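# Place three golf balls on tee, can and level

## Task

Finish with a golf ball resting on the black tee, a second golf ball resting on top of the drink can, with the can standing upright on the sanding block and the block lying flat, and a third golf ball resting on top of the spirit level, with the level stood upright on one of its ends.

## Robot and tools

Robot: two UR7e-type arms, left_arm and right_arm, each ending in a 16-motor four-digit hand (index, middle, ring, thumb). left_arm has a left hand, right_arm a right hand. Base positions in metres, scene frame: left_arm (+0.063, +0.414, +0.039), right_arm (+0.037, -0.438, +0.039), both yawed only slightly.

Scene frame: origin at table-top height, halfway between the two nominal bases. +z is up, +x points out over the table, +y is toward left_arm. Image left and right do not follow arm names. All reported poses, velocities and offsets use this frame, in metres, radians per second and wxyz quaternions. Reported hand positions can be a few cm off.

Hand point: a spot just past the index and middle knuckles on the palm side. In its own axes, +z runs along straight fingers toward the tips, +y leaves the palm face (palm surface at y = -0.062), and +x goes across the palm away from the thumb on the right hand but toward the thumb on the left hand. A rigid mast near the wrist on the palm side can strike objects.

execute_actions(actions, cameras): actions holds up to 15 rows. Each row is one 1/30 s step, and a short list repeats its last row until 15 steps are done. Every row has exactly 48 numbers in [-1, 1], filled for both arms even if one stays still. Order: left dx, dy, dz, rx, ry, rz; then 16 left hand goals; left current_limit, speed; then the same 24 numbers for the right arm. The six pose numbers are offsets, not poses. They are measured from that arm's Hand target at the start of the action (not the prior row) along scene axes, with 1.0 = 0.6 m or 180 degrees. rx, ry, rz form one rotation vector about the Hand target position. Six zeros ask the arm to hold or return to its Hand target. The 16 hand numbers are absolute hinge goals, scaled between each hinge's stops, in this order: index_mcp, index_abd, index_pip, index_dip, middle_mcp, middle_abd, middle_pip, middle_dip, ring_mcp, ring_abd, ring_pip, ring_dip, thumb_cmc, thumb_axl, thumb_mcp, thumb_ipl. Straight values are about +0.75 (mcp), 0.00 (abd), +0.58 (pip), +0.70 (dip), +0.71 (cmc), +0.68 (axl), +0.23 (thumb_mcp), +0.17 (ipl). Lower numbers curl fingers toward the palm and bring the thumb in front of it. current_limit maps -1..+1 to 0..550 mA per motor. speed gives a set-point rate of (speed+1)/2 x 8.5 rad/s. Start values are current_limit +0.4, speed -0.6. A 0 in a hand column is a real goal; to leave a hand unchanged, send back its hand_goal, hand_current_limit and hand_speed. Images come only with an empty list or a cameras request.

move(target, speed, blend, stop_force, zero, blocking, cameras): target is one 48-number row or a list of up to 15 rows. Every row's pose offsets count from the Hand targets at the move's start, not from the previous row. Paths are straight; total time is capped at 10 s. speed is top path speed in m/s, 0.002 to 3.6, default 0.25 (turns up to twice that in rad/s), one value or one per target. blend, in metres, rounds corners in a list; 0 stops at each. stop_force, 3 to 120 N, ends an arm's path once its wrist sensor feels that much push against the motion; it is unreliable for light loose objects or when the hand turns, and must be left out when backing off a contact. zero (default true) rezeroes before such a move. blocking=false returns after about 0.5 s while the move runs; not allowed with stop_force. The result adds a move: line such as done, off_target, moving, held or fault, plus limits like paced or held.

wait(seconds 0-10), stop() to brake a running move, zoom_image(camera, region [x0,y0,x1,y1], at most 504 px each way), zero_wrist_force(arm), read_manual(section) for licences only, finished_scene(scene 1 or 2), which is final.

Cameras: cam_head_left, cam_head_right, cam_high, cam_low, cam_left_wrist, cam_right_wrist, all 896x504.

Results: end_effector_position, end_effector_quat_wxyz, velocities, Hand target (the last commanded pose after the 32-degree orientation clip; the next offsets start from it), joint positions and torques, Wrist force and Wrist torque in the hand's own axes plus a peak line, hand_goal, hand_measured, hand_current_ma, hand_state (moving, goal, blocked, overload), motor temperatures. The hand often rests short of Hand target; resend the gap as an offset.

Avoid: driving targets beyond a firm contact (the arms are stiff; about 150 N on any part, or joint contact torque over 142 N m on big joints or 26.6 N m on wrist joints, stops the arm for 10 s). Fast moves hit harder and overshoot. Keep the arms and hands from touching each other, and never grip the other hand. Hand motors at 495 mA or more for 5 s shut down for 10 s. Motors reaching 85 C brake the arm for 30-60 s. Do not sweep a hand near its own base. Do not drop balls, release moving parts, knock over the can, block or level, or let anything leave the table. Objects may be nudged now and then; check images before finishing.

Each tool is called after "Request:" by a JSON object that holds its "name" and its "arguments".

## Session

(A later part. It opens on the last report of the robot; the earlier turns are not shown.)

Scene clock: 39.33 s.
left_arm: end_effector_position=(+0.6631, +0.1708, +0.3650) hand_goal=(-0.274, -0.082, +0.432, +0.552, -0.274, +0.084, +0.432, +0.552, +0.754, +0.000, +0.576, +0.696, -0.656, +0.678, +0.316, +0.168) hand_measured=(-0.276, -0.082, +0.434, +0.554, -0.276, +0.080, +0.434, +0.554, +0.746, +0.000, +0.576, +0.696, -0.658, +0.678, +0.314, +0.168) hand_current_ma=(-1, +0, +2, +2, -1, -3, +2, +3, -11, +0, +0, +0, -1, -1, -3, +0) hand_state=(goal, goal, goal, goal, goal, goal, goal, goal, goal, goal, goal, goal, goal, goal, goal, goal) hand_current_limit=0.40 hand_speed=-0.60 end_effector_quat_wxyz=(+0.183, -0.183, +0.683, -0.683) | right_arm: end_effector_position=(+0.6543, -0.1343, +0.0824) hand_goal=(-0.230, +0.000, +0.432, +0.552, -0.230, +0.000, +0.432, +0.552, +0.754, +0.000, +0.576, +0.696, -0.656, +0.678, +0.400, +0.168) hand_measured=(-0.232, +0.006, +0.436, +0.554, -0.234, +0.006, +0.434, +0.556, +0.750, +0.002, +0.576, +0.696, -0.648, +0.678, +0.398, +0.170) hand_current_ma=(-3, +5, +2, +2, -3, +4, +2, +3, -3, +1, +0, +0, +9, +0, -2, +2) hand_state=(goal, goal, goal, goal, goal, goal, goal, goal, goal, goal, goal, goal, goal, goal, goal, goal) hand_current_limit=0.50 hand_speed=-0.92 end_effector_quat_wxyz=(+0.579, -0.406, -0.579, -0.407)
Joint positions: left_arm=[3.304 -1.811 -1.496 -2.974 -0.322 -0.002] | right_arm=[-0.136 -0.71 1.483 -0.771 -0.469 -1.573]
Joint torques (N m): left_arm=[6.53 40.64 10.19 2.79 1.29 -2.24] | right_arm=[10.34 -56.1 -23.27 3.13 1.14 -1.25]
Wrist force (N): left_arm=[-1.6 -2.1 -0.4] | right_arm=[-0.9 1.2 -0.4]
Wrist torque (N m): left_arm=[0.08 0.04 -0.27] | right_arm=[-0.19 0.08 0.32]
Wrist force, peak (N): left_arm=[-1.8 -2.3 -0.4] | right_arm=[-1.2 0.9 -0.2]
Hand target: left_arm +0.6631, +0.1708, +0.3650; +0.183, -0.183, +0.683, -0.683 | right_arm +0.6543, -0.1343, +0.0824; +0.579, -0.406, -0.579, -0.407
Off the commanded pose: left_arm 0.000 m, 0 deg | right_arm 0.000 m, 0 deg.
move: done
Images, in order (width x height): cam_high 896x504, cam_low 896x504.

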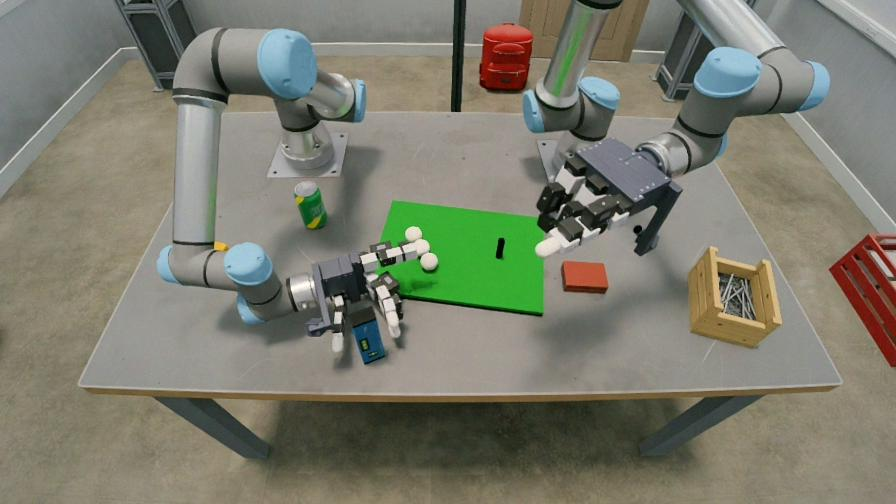

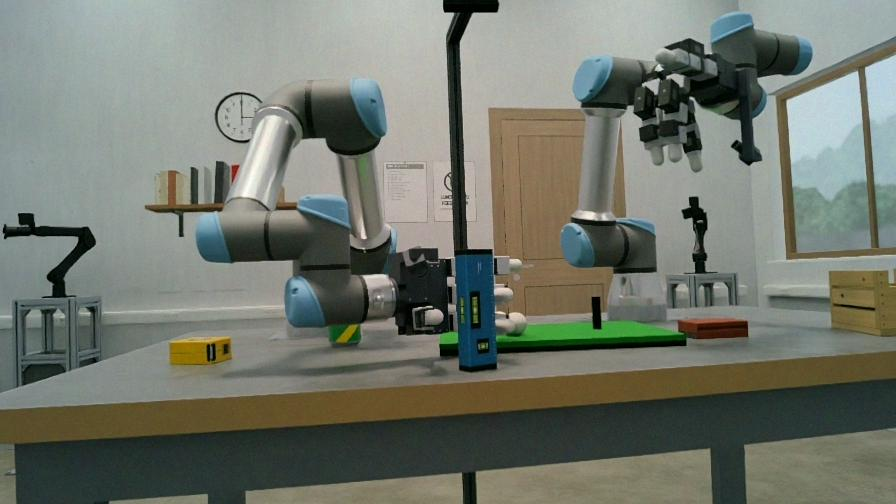

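Request:
{"name": "move", "arguments": {"target": [[0,0,0,0,0,0,-0.274,-0.083,0.432,0.552,-0.274,0.083,0.432,0.552,0.754,0,0.576,0.696,-0.656,0.678,0.315,0.168,0.4,-0.6,-0.1566,-0.057,0,0,0,0,-0.23,0,0.432,0.552,-0.23,0,0.432,0.552,0.754,0,0.576,0.696,-0.656,0.678,0.4,0.168,0.5,-0.92],[0,0,0,0,0,0,-0.274,-0.083,0.432,0.552,-0.274,0.083,0.432,0.552,0.754,0,0.576,0.696,-0.656,0.678,0.315,0.168,0.4,-0.6,-0.2238,-0.1095,0.296,0,0,0,-0.23,0,0.432,0.552,-0.23,0,0.432,0.552,0.754,0,0.576,0.696,-0.656,0.678,0.4,0.168,0.5,-0.92],[-0.2283,-0.4565,-0.3583,0.0245,0.0132,-0.0194,-0.274,-0.083,0.432,0.552,-0.274,0.083,0.432,0.552,0.5,0,-0.08,-0.1,-0.656,0.678,0.315,0.168,0.4,-0.6,-0.5952,-0.3538,0.2793,-0.3628,0.3628,0.2169,0.562,0,-0.08,-0.101,0.562,0,-0.08,-0.101,0.5,0,-0.08,-0.1,-0.656,0.678,0.7865,-0.9135,0.4,-0.5]], "speed": [0.12,0.35,0.45], "blend": [0.02,0.05,0], "cameras": ["cam_high","cam_low","cam_head_left","cam_right_wrist"]}}

Request:
{"name": "zoom_image", "arguments": {"camera": "cam_high", "region": [260, 130, 440, 290]}}

Request:
{"name": "zoom_image", "arguments": {"camera": "cam_low", "region": [300, 200, 560, 380]}}

Scene clock: 49.13 s.
left_arm: end_effector_position=(+0.5261, -0.1031, +0.1500) hand_goal=(-0.274, -0.082, +0.432, +0.552, -0.274, +0.084, +0.432, +0.552, +0.500, +0.000, -0.080, -0.100, -0.656, +0.678, +0.316, +0.168) hand_measured=(-0.276, -0.082, +0.434, +0.554, -0.276, +0.080, +0.434, +0.554, +0.494, +0.000, -0.078, -0.096, -0.658, +0.678, +0.314, +0.168) hand_current_ma=(-1, +0, +2, +2, -1, -3, +2, +3, -9, +0, +1, +3, -1, -1, -3, +0) hand_state=(goal, goal, goal, goal, goal, goal, goal, goal, goal, goal, goal, goal, goal, goal, goal, goal) hand_current_limit=0.40 hand_speed=-0.60 end_effector_quat_wxyz=(+0.155, -0.169, +0.717, -0.658) | right_arm: end_effector_position=(+0.2972, -0.3466, +0.2500) hand_goal=(+0.562, +0.000, -0.080, -0.100, +0.562, +0.000, -0.080, -0.100, +0.500, +0.000, -0.080, -0.100, -0.656, +0.678, +0.786, -0.914) hand_measured=(+0.540, +0.004, -0.078, -0.096, +0.540, +0.004, -0.078, -0.096, +0.492, +0.002, -0.078, -0.096, -0.652, +0.678, +0.780, -0.910) hand_current_ma=(-42, +3, +1, +3, -44, +2, +1, +3, -11, +1, +1, +2, +4, +0, -10, +5) hand_state=(blocked, goal, goal, goal, blocked, goal, goal, goal, goal, goal, goal, goal, goal, goal, goal, goal) hand_current_limit=0.40 hand_speed=-0.50 end_effector_quat_wxyz=(+0.579, -0.580, -0.406, +0.404)
Joint positions: left_arm=[2.7 -1.989 -1.797 -2.61 -0.868 0.073] | right_arm=[-0.223 -1.299 1.762 -0.466 -1.43 -0.001]
Joint torques (N m): left_arm=[-7.11 31.51 35.17 3.66 -1.15 -2.3] | right_arm=[14.32 -23.27 -1.68 3.97 -1.65 1.64]
Wrist force (N): left_arm=[-1.3 -2.2 -0.4] | right_arm=[0.7 1.0 -1.2]
Wrist torque (N m): left_arm=[0.12 0.02 -0.24] | right_arm=[-0.32 0.09 0.11]
Wrist force, peak (N): left_arm=[-2.1 -2.6 -0.7] | right_arm=[-2.6 0.4 0.2]
Hand target: left_arm +0.5261, -0.1031, +0.1500; +0.155, -0.169, +0.717, -0.658 | right_arm +0.2972, -0.3466, +0.2500; +0.579, -0.580, -0.406, +0.404
Off the commanded pose: left_arm 0.000 m, 0 deg | right_arm 0.000 m, 0 deg.
move: done
camera_calibration:
cam_right_wrist: T_world_to_cam=[[-0.23337, -0.758855, -0.608012, -0.0116202], [0.670092, -0.578609, 0.46496, -0.593424], [-0.704638, -0.298916, 0.643533, 0.0623096], [0, 0, 0, 1]] pos_world=[0.438843, -0.333554, 0.228755]
Images, in order (width x height): cam_head_left 896x504, cam_high 896x504, cam_low 896x504, cam_right_wrist 896x504.

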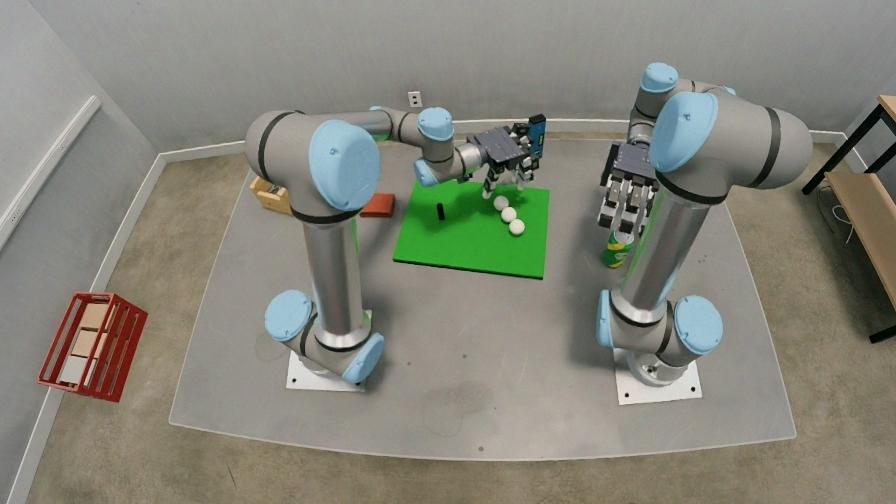

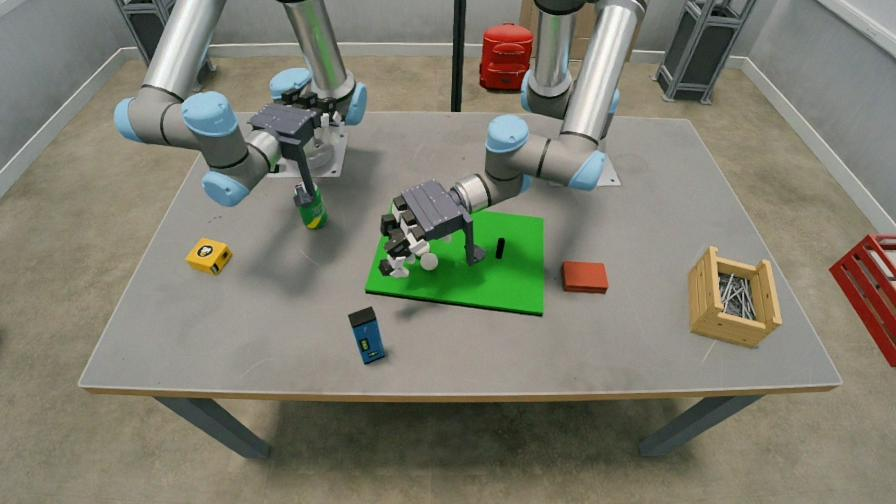

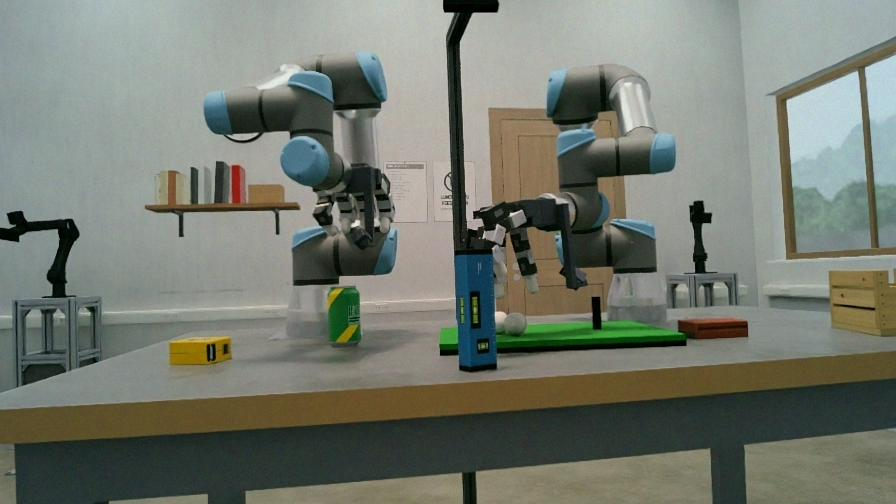

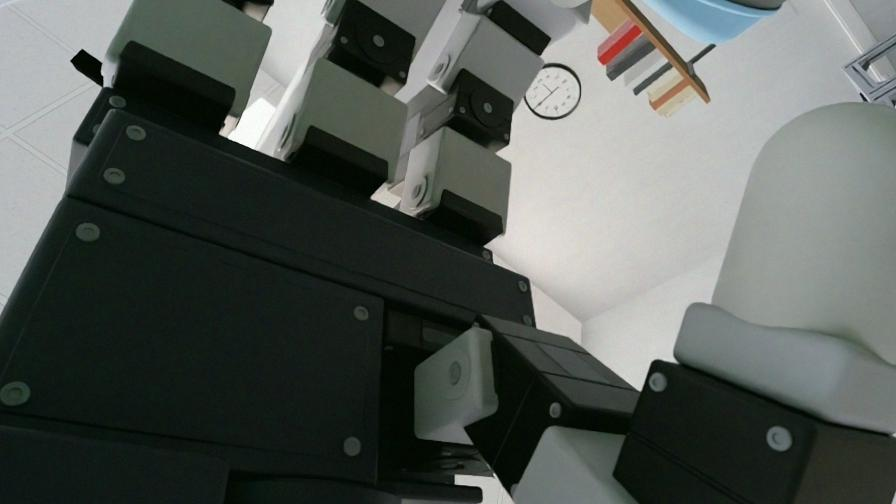

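Scaled by 2.800 from the camera's 896x504 image, which has a finer 1280x720 frame.

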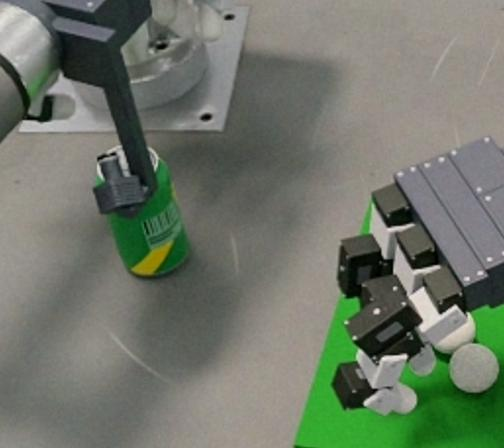

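Scaled by 1.938 from the camera's 896x504 image, which has a finer 1280x720 frame.

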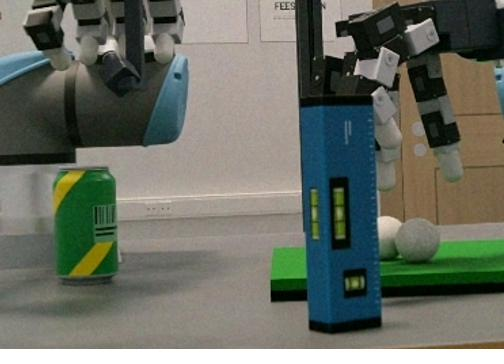

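Request:
{"name": "zoom_image", "arguments": {"camera": "cam_low", "region": [300, 150, 420, 350]}}

Request:
{"name": "zoom_image", "arguments": {"camera": "cam_head_left", "region": [570, 130, 690, 290]}}

Request:
{"name": "zoom_image", "arguments": {"camera": "cam_high", "region": [340, 150, 520, 290]}}

Scaled by 2.520 from the camera's 896x504 image, which has a finer 1280x720 frame.

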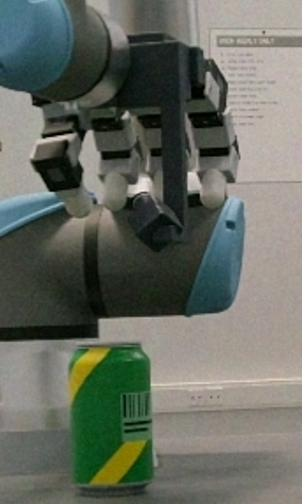

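Scaled by 3.150 from the camera's 896x504 image, which has a finer 1280x720 frame.

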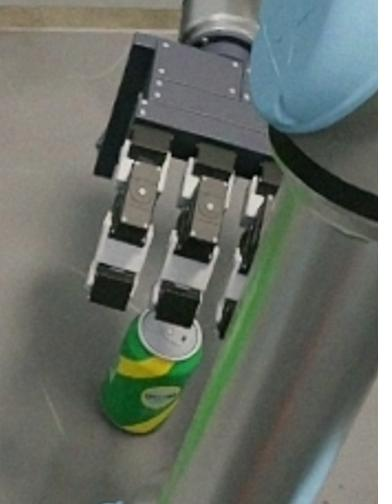

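Scaled by 2.800 from the camera's 896x504 image, which has a finer 1280x720 frame.

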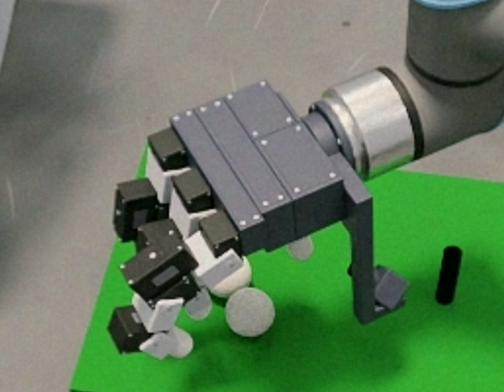

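Request:
{"name": "move", "arguments": {"target": [[0,0,-0.05,0,0,0,-0.274,-0.083,0.432,0.552,-0.274,0.083,0.432,0.552,0.5,0,-0.08,-0.1,-0.656,0.678,0.315,0.168,0.4,-0.6,0,-0.0083,-0.1,0,0,0,0.562,0,-0.08,-0.101,0.562,0,-0.08,-0.101,0.5,0,-0.08,-0.1,-0.656,0.678,0.7865,-0.9135,0.4,-0.5],[0,0,-0.1098,0,0,0,-0.274,-0.083,0.432,0.552,-0.274,0.083,0.432,0.552,0.5,0,-0.08,-0.1,-0.656,0.678,0.315,0.168,0.4,-0.6,0,-0.0083,-0.2792,0,0,0,0.562,0,-0.08,-0.101,0.562,0,-0.08,-0.101,0.5,0,-0.08,-0.1,-0.656,0.678,0.7865,-0.9135,0.4,-0.5]], "speed": [0.15,0.08], "stop_force": 10, "cameras": ["cam_high","cam_low"]}}

Request:
{"name": "zoom_image", "arguments": {"camera": "cam_low", "region": [300, 200, 560, 380]}}

Request:
{"name": "zoom_image", "arguments": {"camera": "cam_high", "region": [260, 130, 520, 310]}}

Scene clock: 54.30 s.
left_arm: end_effector_position=(+0.5261, -0.1031, +0.0842) hand_goal=(-0.274, -0.082, +0.432, +0.552, -0.274, +0.084, +0.432, +0.552, +0.500, +0.000, -0.080, -0.100, -0.656, +0.678, +0.316, +0.168) hand_measured=(-0.276, -0.082, +0.434, +0.554, -0.276, +0.080, +0.434, +0.554, +0.494, +0.000, -0.078, -0.096, -0.658, +0.678, +0.314, +0.168) hand_current_ma=(-1, +0, +2, +2, -1, -3, +2, +3, -9, +0, +1, +3, -1, -1, -3, +0) hand_state=(goal, goal, goal, goal, goal, goal, goal, goal, goal, goal, goal, goal, goal, goal, goal, goal) hand_current_limit=0.40 hand_speed=-0.60 end_effector_quat_wxyz=(+0.155, -0.169, +0.717, -0.658) | right_arm: end_effector_position=(+0.2972, -0.3515, +0.0825) hand_goal=(+0.562, +0.000, -0.080, -0.100, +0.562, +0.000, -0.080, -0.100, +0.500, +0.000, -0.080, -0.100, -0.656, +0.678, +0.786, -0.914) hand_measured=(+0.540, +0.004, -0.078, -0.096, +0.540, +0.004, -0.078, -0.096, +0.492, +0.002, -0.078, -0.098, -0.652, +0.678, +0.780, -0.910) hand_current_ma=(-42, +2, +1, +3, -43, +2, +1, +3, -11, +1, +1, +2, +3, +0, -9, +5) hand_state=(blocked, goal, goal, goal, blocked, goal, goal, goal, goal, goal, goal, goal, goal, goal, goal, goal) hand_current_limit=0.40 hand_speed=-0.50 end_effector_quat_wxyz=(+0.579, -0.580, -0.406, +0.404)
Joint positions: left_arm=[2.7 -2.095 -1.846 -2.455 -0.868 0.073] | right_arm=[-0.233 -1.045 1.92 -0.877 -1.441 -0.001]
Joint torques (N m): left_arm=[-1.82 33.39 4.49 3.62 -1.07 -2.3] | right_arm=[-14.9 -28.11 3.16 -0.72 -1.62 0.79]
Wrist force (N): left_arm=[-1.3 -1.8 -0.5] | right_arm=[1.1 1.1 -0.7]
Wrist torque (N m): left_arm=[0.16 0.01 -0.25] | right_arm=[-0.33 0.02 0.12]
Wrist force, peak (N): left_arm=[-1.6 -2.6 -0.7] | right_arm=[1.4 1.6 -1.7]
Hand target: left_arm +0.5261, -0.1031, +0.0842; +0.155, -0.169, +0.717, -0.658 | right_arm +0.2972, -0.3515, +0.0825; +0.579, -0.580, -0.406, +0.404
Off the commanded pose: left_arm 0.000 m, 0 deg | right_arm 0.000 m, 0 deg.
move: done
Images, in order (width x height): cam_high 896x504, cam_low 896x504.

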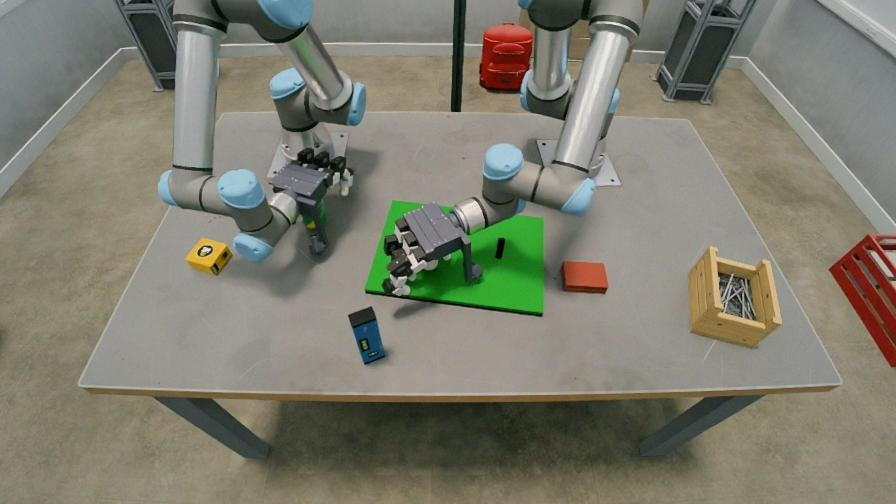

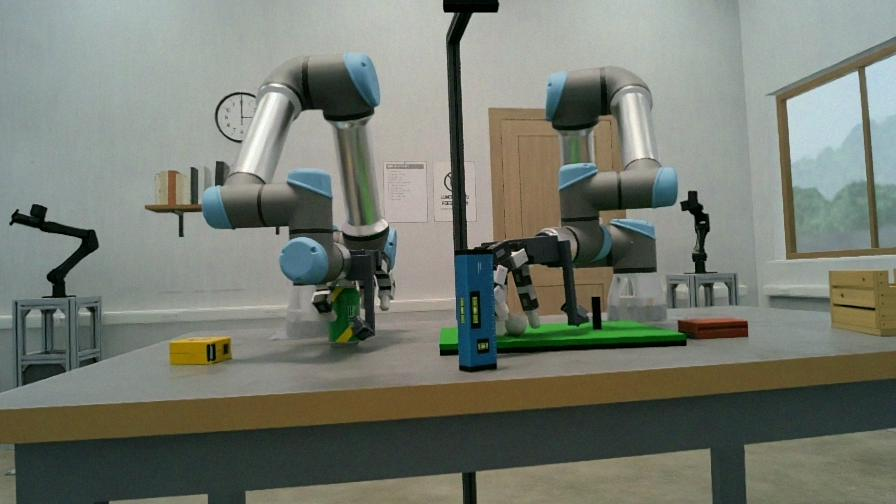

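Scaled by 1.938 from the camera's 896x504 image, which has a finer 1280x720 frame.

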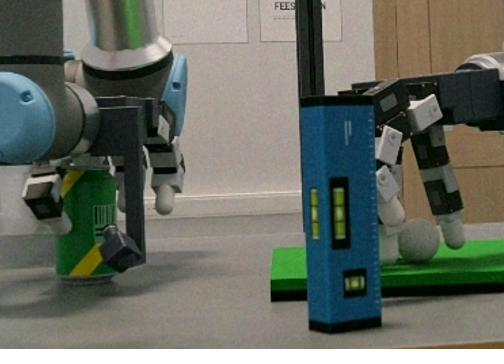

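Scaled by 1.938 from the camera's 896x504 image, which has a finer 1280x720 frame.

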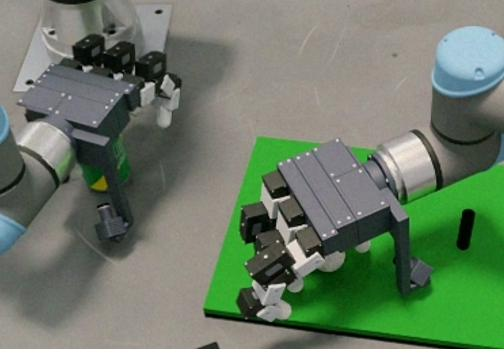

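Request:
{"name": "move", "arguments": {"target": [0,0,0,0,0,0,-0.44,-0.083,0.432,0.552,-0.44,0.083,0.432,0.552,0.5,0,-0.08,-0.1,-0.656,0.678,0.14,0.168,0.4,-0.8,0,0,0,0,0,0,0.29,0,-0.08,-0.101,0.29,0,-0.08,-0.101,0.5,0,-0.08,-0.1,-0.656,0.678,0.55,-0.9135,0.4,-0.75], "cameras": ["cam_low"]}}

Request:
{"name": "zoom_image", "arguments": {"camera": "cam_low", "region": [300, 200, 560, 380]}}

Scene clock: 55.30 s.
left_arm: end_effector_position=(+0.5261, -0.1031, +0.0842) hand_goal=(-0.440, -0.082, +0.432, +0.552, -0.440, +0.084, +0.432, +0.552, +0.500, +0.000, -0.080, -0.100, -0.656, +0.678, +0.140, +0.168) hand_measured=(-0.418, -0.082, +0.442, +0.556, -0.430, +0.080, +0.436, +0.554, +0.494, +0.000, -0.078, -0.096, -0.658, +0.678, +0.186, +0.178) hand_current_ma=(+46, +1, +15, +4, +15, -3, +5, +3, -9, +0, +1, +3, -2, -1, +163, +19) hand_state=(blocked, goal, goal, goal, goal, goal, goal, goal, goal, goal, goal, goal, goal, goal, blocked, goal) hand_current_limit=0.40 hand_speed=-0.80 end_effector_quat_wxyz=(+0.155, -0.169, +0.717, -0.658) | right_arm: end_effector_position=(+0.2972, -0.3515, +0.0825) hand_goal=(+0.290, +0.000, -0.080, -0.100, +0.290, +0.000, -0.080, -0.100, +0.500, +0.000, -0.080, -0.100, -0.656, +0.678, +0.550, -0.914) hand_measured=(+0.302, +0.004, -0.076, -0.096, +0.316, +0.000, -0.072, -0.096, +0.492, +0.002, -0.078, -0.098, -0.650, +0.678, +0.598, -0.906) hand_current_ma=(+19, +2, +5, +3, +55, +0, +8, +3, -11, +1, +1, +2, +6, +0, +165, +14) hand_state=(goal, goal, goal, goal, blocked, goal, goal, goal, goal, goal, goal, goal, goal, goal, blocked, goal) hand_current_limit=0.40 hand_speed=-0.75 end_effector_quat_wxyz=(+0.579, -0.580, -0.406, +0.404)
Joint positions: left_arm=[2.7 -2.095 -1.846 -2.455 -0.868 0.073] | right_arm=[-0.233 -1.045 1.92 -0.877 -1.441 -0.001]
Joint torques (N m): left_arm=[-6.5 33.64 4.77 3.31 -1.05 -2.25] | right_arm=[-14.29 -27.8 1.37 1.05 -1.42 1.33]
Wrist force (N): left_arm=[-1.3 -2.7 -0.8] | right_arm=[0.6 -0.2 -1.4]
Wrist torque (N m): left_arm=[0.08 0.02 -0.25] | right_arm=[-0.36 0.03 0.10]
Wrist force, peak (N): left_arm=[-1.4 -2.9 -1.1] | right_arm=[1.1 1.5 -1.5]
Hand target: left_arm +0.5261, -0.1031, +0.0842; +0.155, -0.169, +0.717, -0.658 | right_arm +0.2972, -0.3515, +0.0825; +0.579, -0.580, -0.406, +0.404
Off the commanded pose: left_arm 0.000 m, 0 deg | right_arm 0.000 m, 0 deg.
move: done
Images, in order (width x height): cam_low 896x504.

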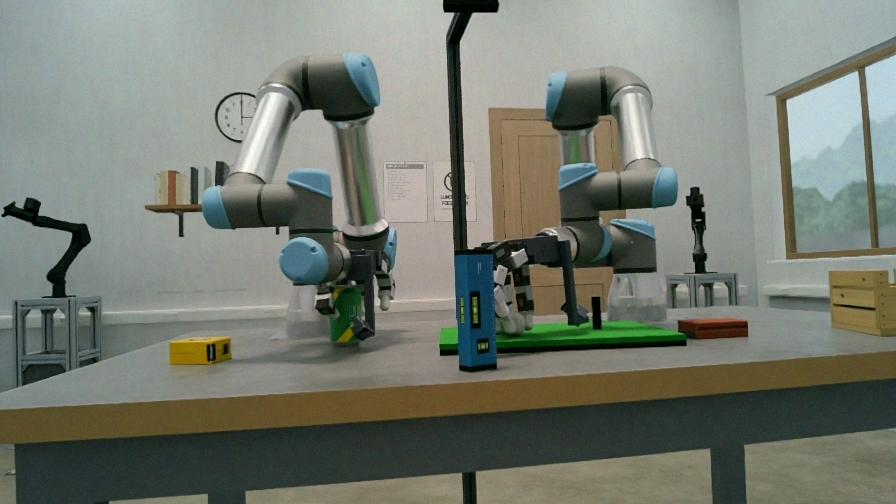

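Scaled by 1.938 from the camera's 896x504 image, which has a finer 1280x720 frame.

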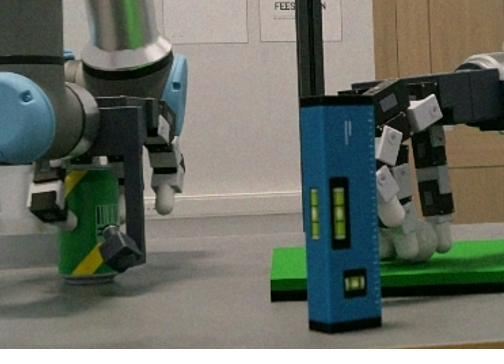

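Request:
{"name": "move", "arguments": {"target": [[0,0,0,0,0,0,-0.46,-0.083,0.432,0.552,-0.46,0.083,0.432,0.552,0.5,0,-0.08,-0.1,-0.656,0.678,0.115,0.168,0.4,-0.8,0,0,0,0,0,0,0.2,0,-0.12,-0.13,0.22,0,-0.12,-0.13,0.5,0,-0.08,-0.1,-0.656,0.678,0.44,-0.9135,0.75,-0.75],[0,0,0.05,0,0,0,-0.46,-0.083,0.432,0.552,-0.46,0.083,0.432,0.552,0.5,0,-0.08,-0.1,-0.656,0.678,0.115,0.168,0.4,-0.8,0,0,0.04,0,0,0,0.2,0,-0.12,-0.13,0.22,0,-0.12,-0.13,0.5,0,-0.08,-0.1,-0.656,0.678,0.44,-0.9135,0.75,-0.75]], "speed": [0.1,0.06], "cameras": ["cam_low","cam_high"]}}

Request:
{"name": "zoom_image", "arguments": {"camera": "cam_low", "region": [300, 200, 560, 380]}}

Scene clock: 58.07 s.
left_arm: end_effector_position=(+0.5261, -0.1032, +0.1140) hand_goal=(-0.460, -0.082, +0.432, +0.552, -0.460, +0.084, +0.432, +0.552, +0.500, +0.000, -0.080, -0.100, -0.656, +0.678, +0.116, +0.168) hand_measured=(-0.418, -0.080, +0.448, +0.560, -0.430, +0.080, +0.442, +0.558, +0.494, +0.000, -0.078, -0.096, -0.658, +0.678, +0.176, +0.182) hand_current_ma=(+110, +1, +28, +9, +67, -3, +15, +6, -9, +0, +1, +3, -2, -1, +234, +32) hand_state=(blocked, goal, goal, goal, blocked, goal, goal, goal, goal, goal, goal, goal, goal, goal, blocked, goal) hand_current_limit=0.40 hand_speed=-0.80 end_effector_quat_wxyz=(+0.155, -0.169, +0.717, -0.658) | right_arm: end_effector_position=(+0.2971, -0.3515, +0.1064) hand_goal=(+0.200, +0.000, -0.120, -0.130, +0.220, +0.000, -0.120, -0.130, +0.500, +0.000, -0.080, -0.100, -0.656, +0.678, +0.440, -0.914) hand_measured=(+0.290, +0.006, -0.076, -0.104, +0.306, -0.006, -0.074, -0.102, +0.492, +0.002, -0.078, -0.098, -0.648, +0.678, +0.594, -0.884) hand_current_ma=(+295, +4, +101, +50, +272, -6, +108, +55, -11, +1, +1, +2, +9, +0, +481, +92) hand_state=(blocked, goal, blocked, blocked, blocked, goal, blocked, blocked, goal, goal, goal, goal, goal, goal, blocked, blocked) hand_current_limit=0.75 hand_speed=-0.75 end_effector_quat_wxyz=(+0.579, -0.580, -0.406, +0.404)
Joint positions: left_arm=[2.7 -2.045 -1.827 -2.525 -0.868 0.073] | right_arm=[-0.233 -1.09 1.908 -0.821 -1.441 -0.001]
Joint torques (N m): left_arm=[4.05 46.29 33.36 -1.19 1.16 2.13] | right_arm=[-11.17 -42.73 -21.92 5.57 -0.35 1.18]
Wrist force (N): left_arm=[-1.4 -1.5 -0.4] | right_arm=[1.2 5.4 -1.0]
Wrist torque (N m): left_arm=[0.18 0.03 -0.26] | right_arm=[-0.12 0.02 0.16]
Wrist force, peak (N): left_arm=[-1.7 -3.1 -1.3] | right_arm=[1.1 5.6 -1.0]
Hand target: left_arm +0.5261, -0.1031, +0.1142; +0.155, -0.169, +0.717, -0.658 | right_arm +0.2972, -0.3515, +0.1065; +0.579, -0.580, -0.406, +0.404
Off the commanded pose: left_arm 0.000 m, 0 deg | right_arm 0.000 m, 0 deg.
move: done
Images, in order (width x height): cam_high 896x504, cam_low 896x504.

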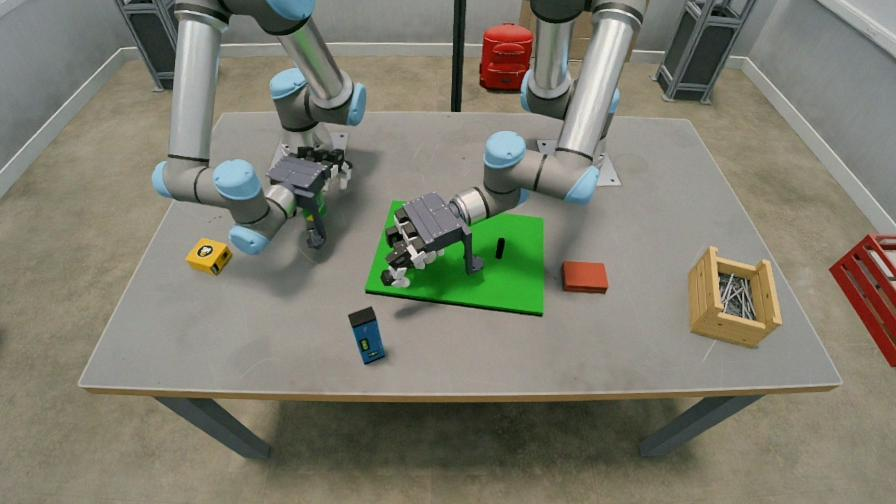

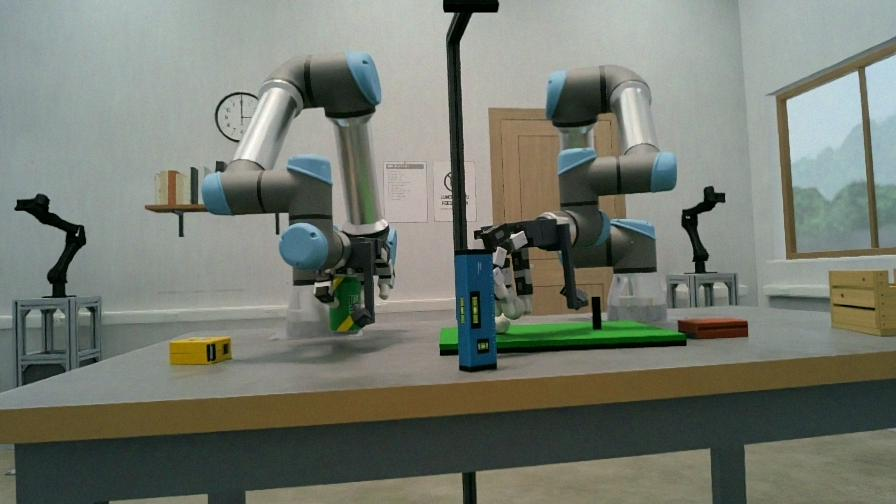

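Scaled by 1.938 from the camera's 896x504 image, which has a finer 1280x720 frame.

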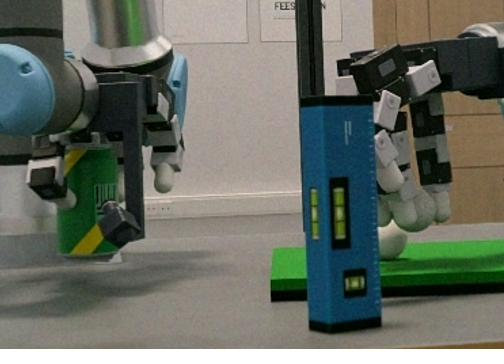

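Request:
{"name": "move", "arguments": {"target": [[-0.01,0.05,0.07,0,0,0,-0.46,-0.083,0.432,0.552,-0.46,0.083,0.432,0.552,0.5,0,-0.08,-0.1,-0.656,0.678,0.115,0.168,0.4,-0.8,0.03,-0.01,0.14,0,0,0,0.2,0,-0.12,-0.13,0.22,0,-0.12,-0.13,0.5,0,-0.08,-0.1,-0.656,0.678,0.44,-0.9135,0.75,-0.75],[-0.06,0.2928,0.118,0,0,0,-0.46,-0.083,0.432,0.552,-0.46,0.083,0.432,0.552,0.5,0,-0.08,-0.1,-0.656,0.678,0.115,0.168,0.4,-0.8,0.1877,-0.089,0.4308,0,0,-0.0556,0.2,0,-0.12,-0.13,0.22,0,-0.12,-0.13,0.5,0,-0.08,-0.1,-0.656,0.678,0.44,-0.9135,0.75,-0.75]], "speed": [0.15,0.25], "blend": [0.03,0], "cameras": ["cam_low","cam_high","cam_head_left"]}}

Request:
{"name": "zoom_image", "arguments": {"camera": "cam_low", "region": [520, 230, 680, 350]}}

Request:
{"name": "zoom_image", "arguments": {"camera": "cam_high", "region": [420, 170, 600, 310]}}

Request:
{"name": "zoom_image", "arguments": {"camera": "cam_head_left", "region": [380, 150, 560, 290]}}

Scene clock: 60.83 s.
left_arm: end_effector_position=(+0.4901, +0.0725, +0.1849) hand_goal=(-0.460, -0.082, +0.432, +0.552, -0.460, +0.084, +0.432, +0.552, +0.500, +0.000, -0.080, -0.100, -0.656, +0.678, +0.116, +0.168) hand_measured=(-0.418, -0.080, +0.448, +0.560, -0.430, +0.080, +0.442, +0.558, +0.494, +0.000, -0.078, -0.096, -0.658, +0.678, +0.176, +0.182) hand_current_ma=(+110, +1, +29, +9, +67, -3, +16, +6, -9, +0, +1, +3, -2, -1, +233, +32) hand_state=(blocked, goal, goal, goal, blocked, goal, goal, goal, goal, goal, goal, goal, goal, goal, blocked, goal) hand_current_limit=0.40 hand_speed=-0.80 end_effector_quat_wxyz=(+0.155, -0.169, +0.717, -0.658) | right_arm: end_effector_position=(+0.4097, -0.4049, +0.3649) hand_goal=(+0.200, +0.000, -0.120, -0.130, +0.220, +0.000, -0.120, -0.130, +0.500, +0.000, -0.080, -0.100, -0.656, +0.678, +0.440, -0.914) hand_measured=(+0.290, +0.006, -0.076, -0.104, +0.306, -0.006, -0.074, -0.102, +0.492, +0.002, -0.078, -0.098, -0.648, +0.678, +0.594, -0.882) hand_current_ma=(+294, +4, +101, +50, +271, -6, +108, +55, -11, +1, +1, +2, +9, +0, +481, +96) hand_state=(blocked, goal, blocked, blocked, blocked, goal, blocked, blocked, goal, goal, goal, goal, goal, goal, blocked, blocked) hand_current_limit=0.75 hand_speed=-0.75 end_effector_quat_wxyz=(+0.612, -0.613, -0.354, +0.352)
Joint positions: left_arm=[3.103 -1.698 -2.087 -2.69 -0.469 0.172] | right_arm=[-0.35 -1.135 1.228 -0.095 -1.383 -0.001]
Joint torques (N m): left_arm=[6.09 31.19 5.85 -2.18 1.81 2.2] | right_arm=[-15.37 -33.56 -29.13 5.37 1.74 -1.95]
Wrist force (N): left_arm=[-1.5 -1.7 -0.4] | right_arm=[0.9 5.6 -1.2]
Wrist torque (N m): left_arm=[0.17 0.05 -0.43] | right_arm=[-0.07 0.02 0.20]
Wrist force, peak (N): left_arm=[-1.8 -1.5 -1.4] | right_arm=[1.0 6.6 -0.9]
Hand target: left_arm +0.4901, +0.0726, +0.1850; +0.155, -0.169, +0.717, -0.658 | right_arm +0.4098, -0.4049, +0.3650; +0.612, -0.613, -0.354, +0.352
Off the commanded pose: left_arm 0.000 m, 0 deg | right_arm 0.000 m, 0 deg.
move: done
Images, in order (width x height): cam_head_left 896x504, cam_high 896x504, cam_low 896x504.

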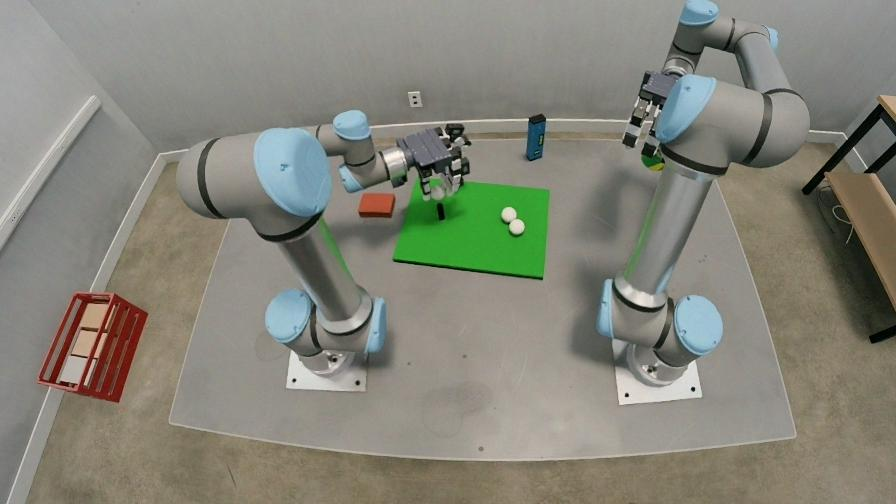

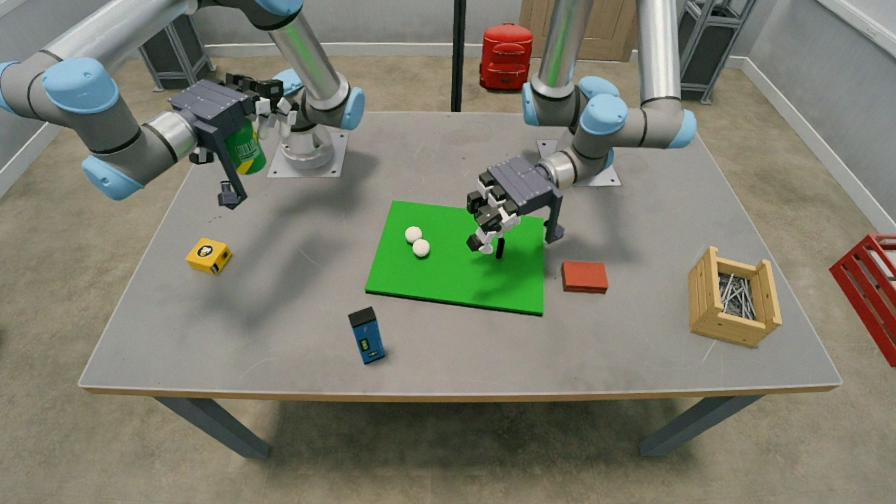

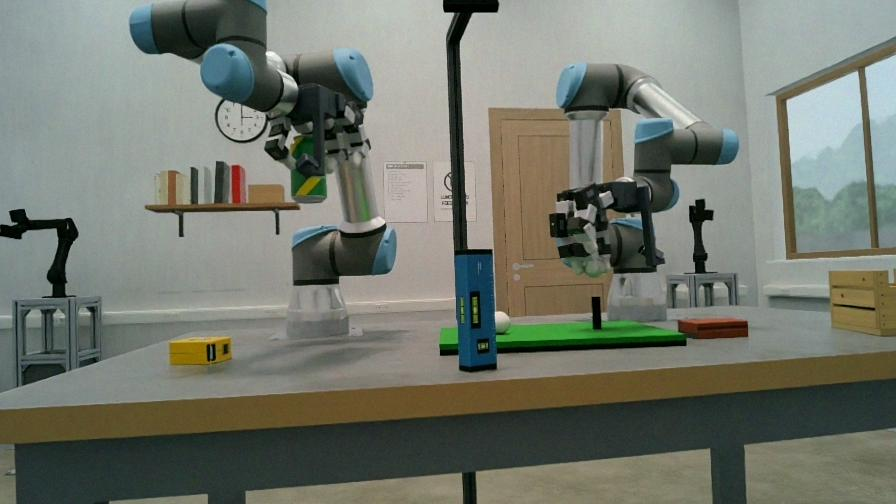

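Scaled by 3.150 from the camera's 896x504 image, which has a finer 1280x720 frame.

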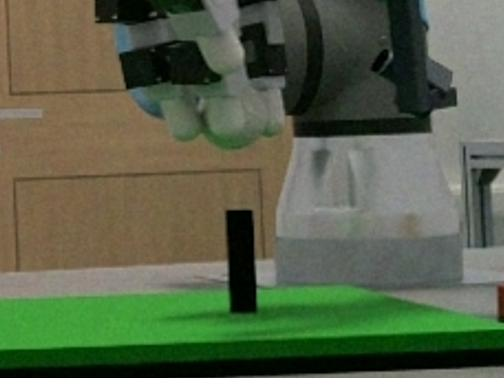

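Scaled by 2.800 from the camera's 896x504 image, which has a finer 1280x720 frame.

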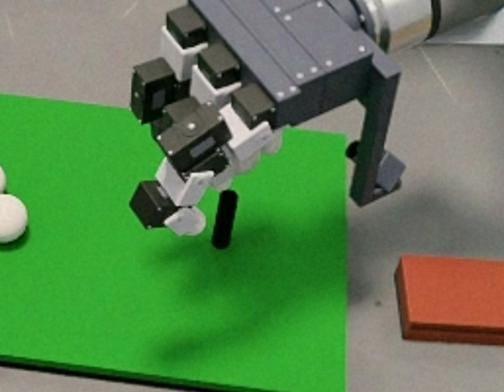

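Scaled by 2.800 from the camera's 896x504 image, which has a finer 1280x720 frame.

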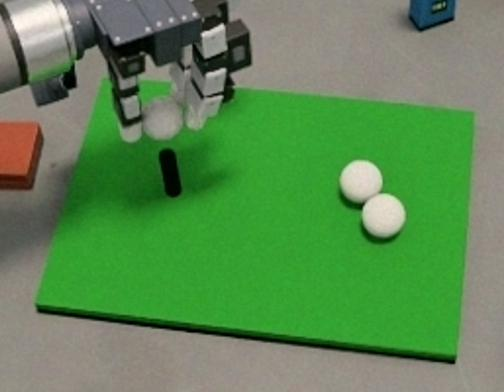

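Request:
{"name": "zoom_image", "arguments": {"camera": "cam_high", "region": [475, 205, 535, 265]}}

Request:
{"name": "zoom_image", "arguments": {"camera": "cam_low", "region": [560, 240, 640, 335]}}

Request:
{"name": "zoom_image", "arguments": {"camera": "cam_head_left", "region": [405, 165, 475, 235]}}

Scaled by 8.400 from the camera's 896x504 image, which has a finer 1280x720 frame.

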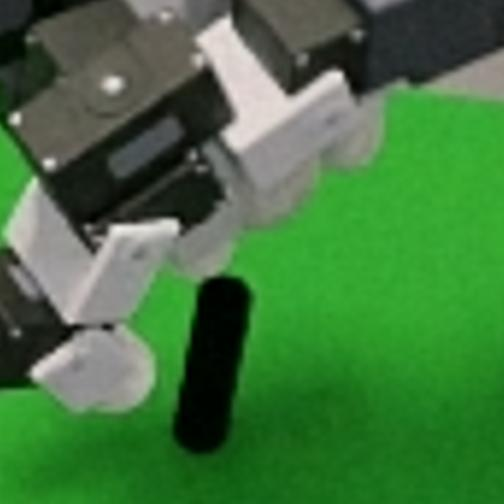

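Scaled by 5.305 from the camera's 896x504 image, which has a finer 1280x720 frame.

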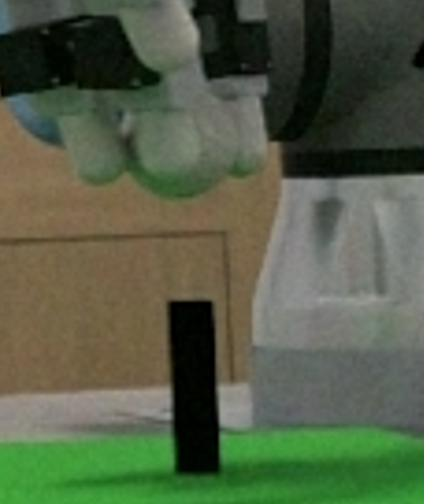

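Scaled by 7.200 from the camera's 896x504 image, which has a finer 1280x720 frame.

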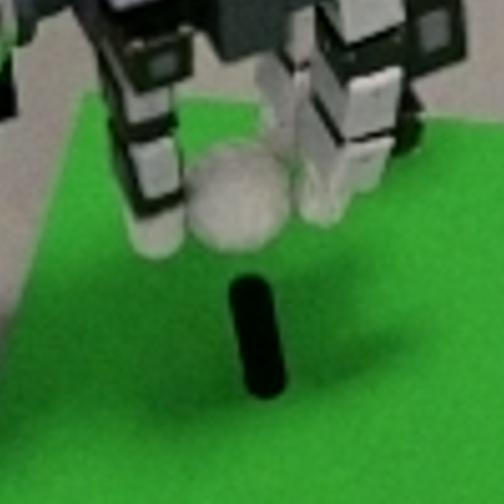

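Request:
{"name": "move", "arguments": {"target": [0.0067,0.0018,-0.0467,0,0,0,-0.46,-0.083,0.432,0.552,-0.46,0.083,0.432,0.552,0.5,0,-0.08,-0.1,-0.656,0.678,0.115,0.168,0.4,-0.8,0,0,0,0,0,0,0.2,0,-0.12,-0.13,0.22,0,-0.12,-0.13,0.5,0,-0.08,-0.1,-0.656,0.678,0.44,-0.9135,0.75,-0.75], "speed": 0.08, "cameras": ["cam_low","cam_high","cam_head_left"]}}

Request:
{"name": "zoom_image", "arguments": {"camera": "cam_low", "region": [560, 250, 640, 335]}}

Request:
{"name": "zoom_image", "arguments": {"camera": "cam_head_left", "region": [405, 165, 475, 235]}}

Request:
{"name": "zoom_image", "arguments": {"camera": "cam_high", "region": [475, 205, 535, 265]}}

Scene clock: 64.57 s.
left_arm: end_effector_position=(+0.4941, +0.0736, +0.1571) hand_goal=(-0.460, -0.082, +0.432, +0.552, -0.460, +0.084, +0.432, +0.552, +0.500, +0.000, -0.080, -0.100, -0.656, +0.678, +0.116, +0.168) hand_measured=(-0.418, -0.080, +0.448, +0.560, -0.430, +0.080, +0.442, +0.558, +0.494, +0.000, -0.078, -0.096, -0.658, +0.678, +0.176, +0.182) hand_current_ma=(+110, +1, +29, +9, +67, -3, +16, +6, -9, +0, +1, +3, -2, -1, +233, +32) hand_state=(blocked, goal, goal, goal, blocked, goal, goal, goal, goal, goal, goal, goal, goal, goal, blocked, goal) hand_current_limit=0.40 hand_speed=-0.80 end_effector_quat_wxyz=(+0.155, -0.169, +0.717, -0.658) | right_arm: end_effector_position=(+0.4098, -0.4049, +0.3650) hand_goal=(+0.200, +0.000, -0.120, -0.130, +0.220, +0.000, -0.120, -0.130, +0.500, +0.000, -0.080, -0.100, -0.656, +0.678, +0.440, -0.914) hand_measured=(+0.290, +0.006, -0.076, -0.104, +0.306, -0.006, -0.074, -0.102, +0.492, +0.002, -0.078, -0.098, -0.648, +0.678, +0.594, -0.882) hand_current_ma=(+294, +4, +101, +50, +271, -6, +108, +55, -11, +1, +1, +2, +9, +0, +481, +96) hand_state=(blocked, goal, blocked, blocked, blocked, goal, blocked, blocked, goal, goal, goal, goal, goal, goal, blocked, blocked) hand_current_limit=0.75 hand_speed=-0.75 end_effector_quat_wxyz=(+0.612, -0.613, -0.354, +0.352)
Joint positions: left_arm=[3.106 -1.754 -2.111 -2.612 -0.466 0.173] | right_arm=[-0.35 -1.135 1.227 -0.095 -1.383 -0.001]
Joint torques (N m): left_arm=[6.27 18.86 4.43 2.65 1.78 -2.3] | right_arm=[-14.1 -33.3 -30.21 5.42 1.52 -1.87]
Wrist force (N): left_arm=[-1.6 -1.6 -0.5] | right_arm=[0.9 5.3 -0.9]
Wrist torque (N m): left_arm=[0.19 0.05 -0.31] | right_arm=[-0.14 0.01 0.19]
Wrist force, peak (N): left_arm=[-1.8 -2.0 -0.6] | right_arm=[1.0 5.9 -0.9]
Hand target: left_arm +0.4941, +0.0736, +0.1569; +0.155, -0.169, +0.717, -0.658 | right_arm +0.4098, -0.4049, +0.3650; +0.612, -0.613, -0.354, +0.352
Off the commanded pose: left_arm 0.000 m, 0 deg | right_arm 0.000 m, 0 deg.
move: done
Images, in order (width x height): cam_head_left 896x504, cam_high 896x504, cam_low 896x504.

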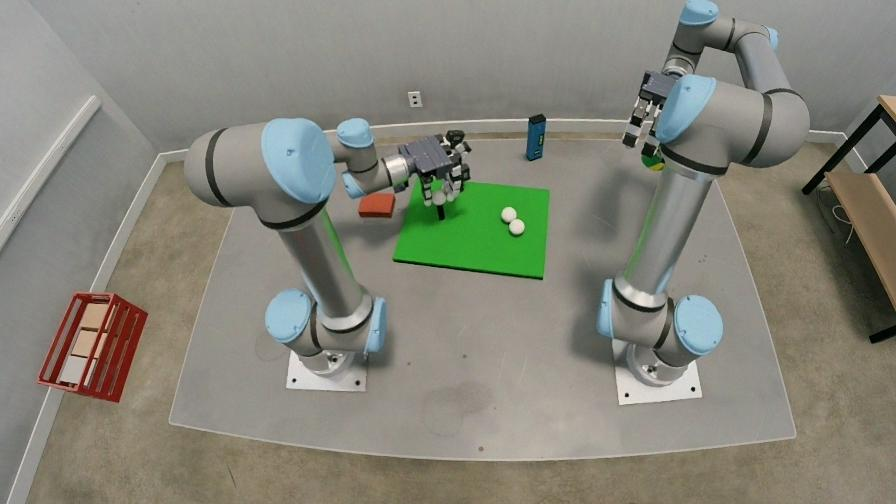

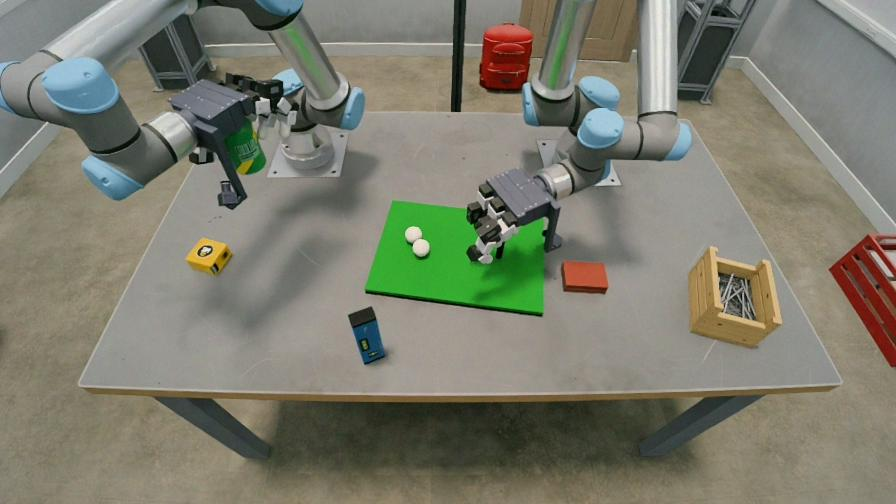

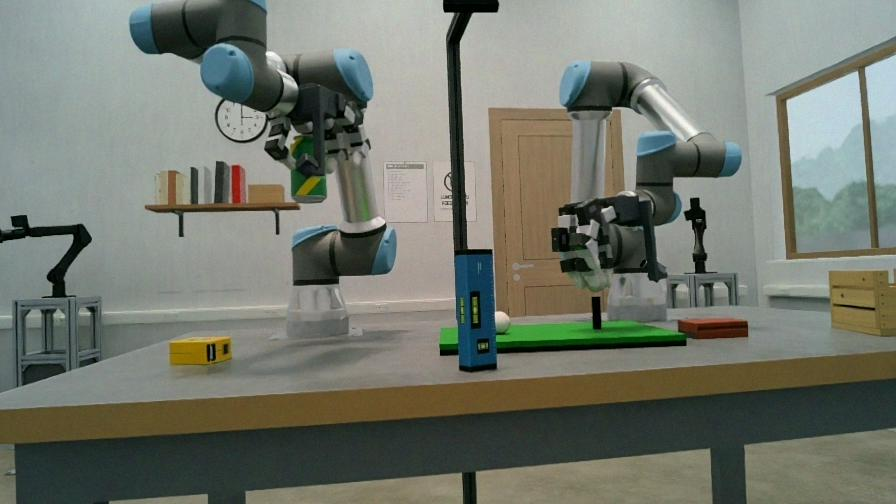

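Scaled by 5.929 from the camera's 896x504 image, which has a finer 1280x720 frame.

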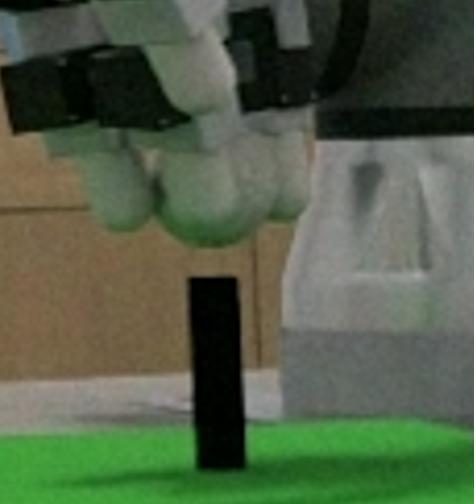

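Scaled by 7.200 from the camera's 896x504 image, which has a finer 1280x720 frame.

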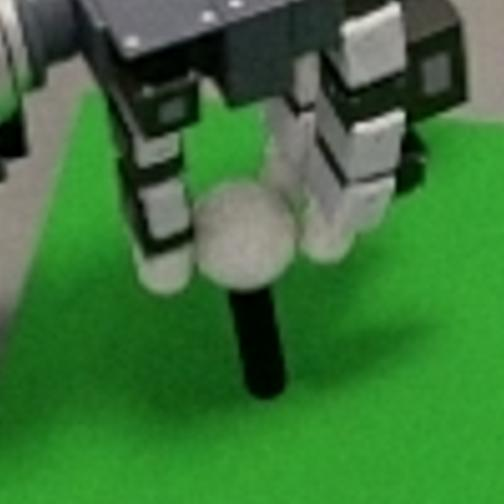

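Scaled by 8.400 from the camera's 896x504 image, which has a finer 1280x720 frame.

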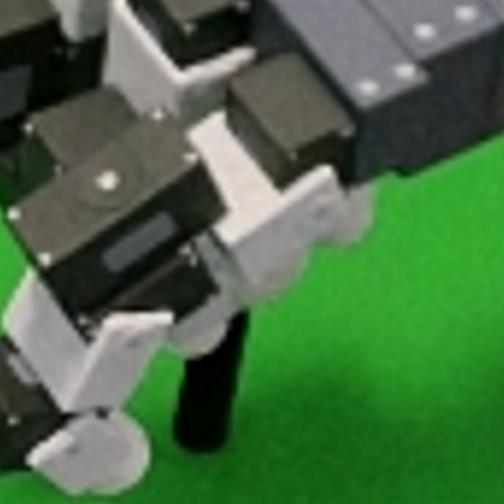

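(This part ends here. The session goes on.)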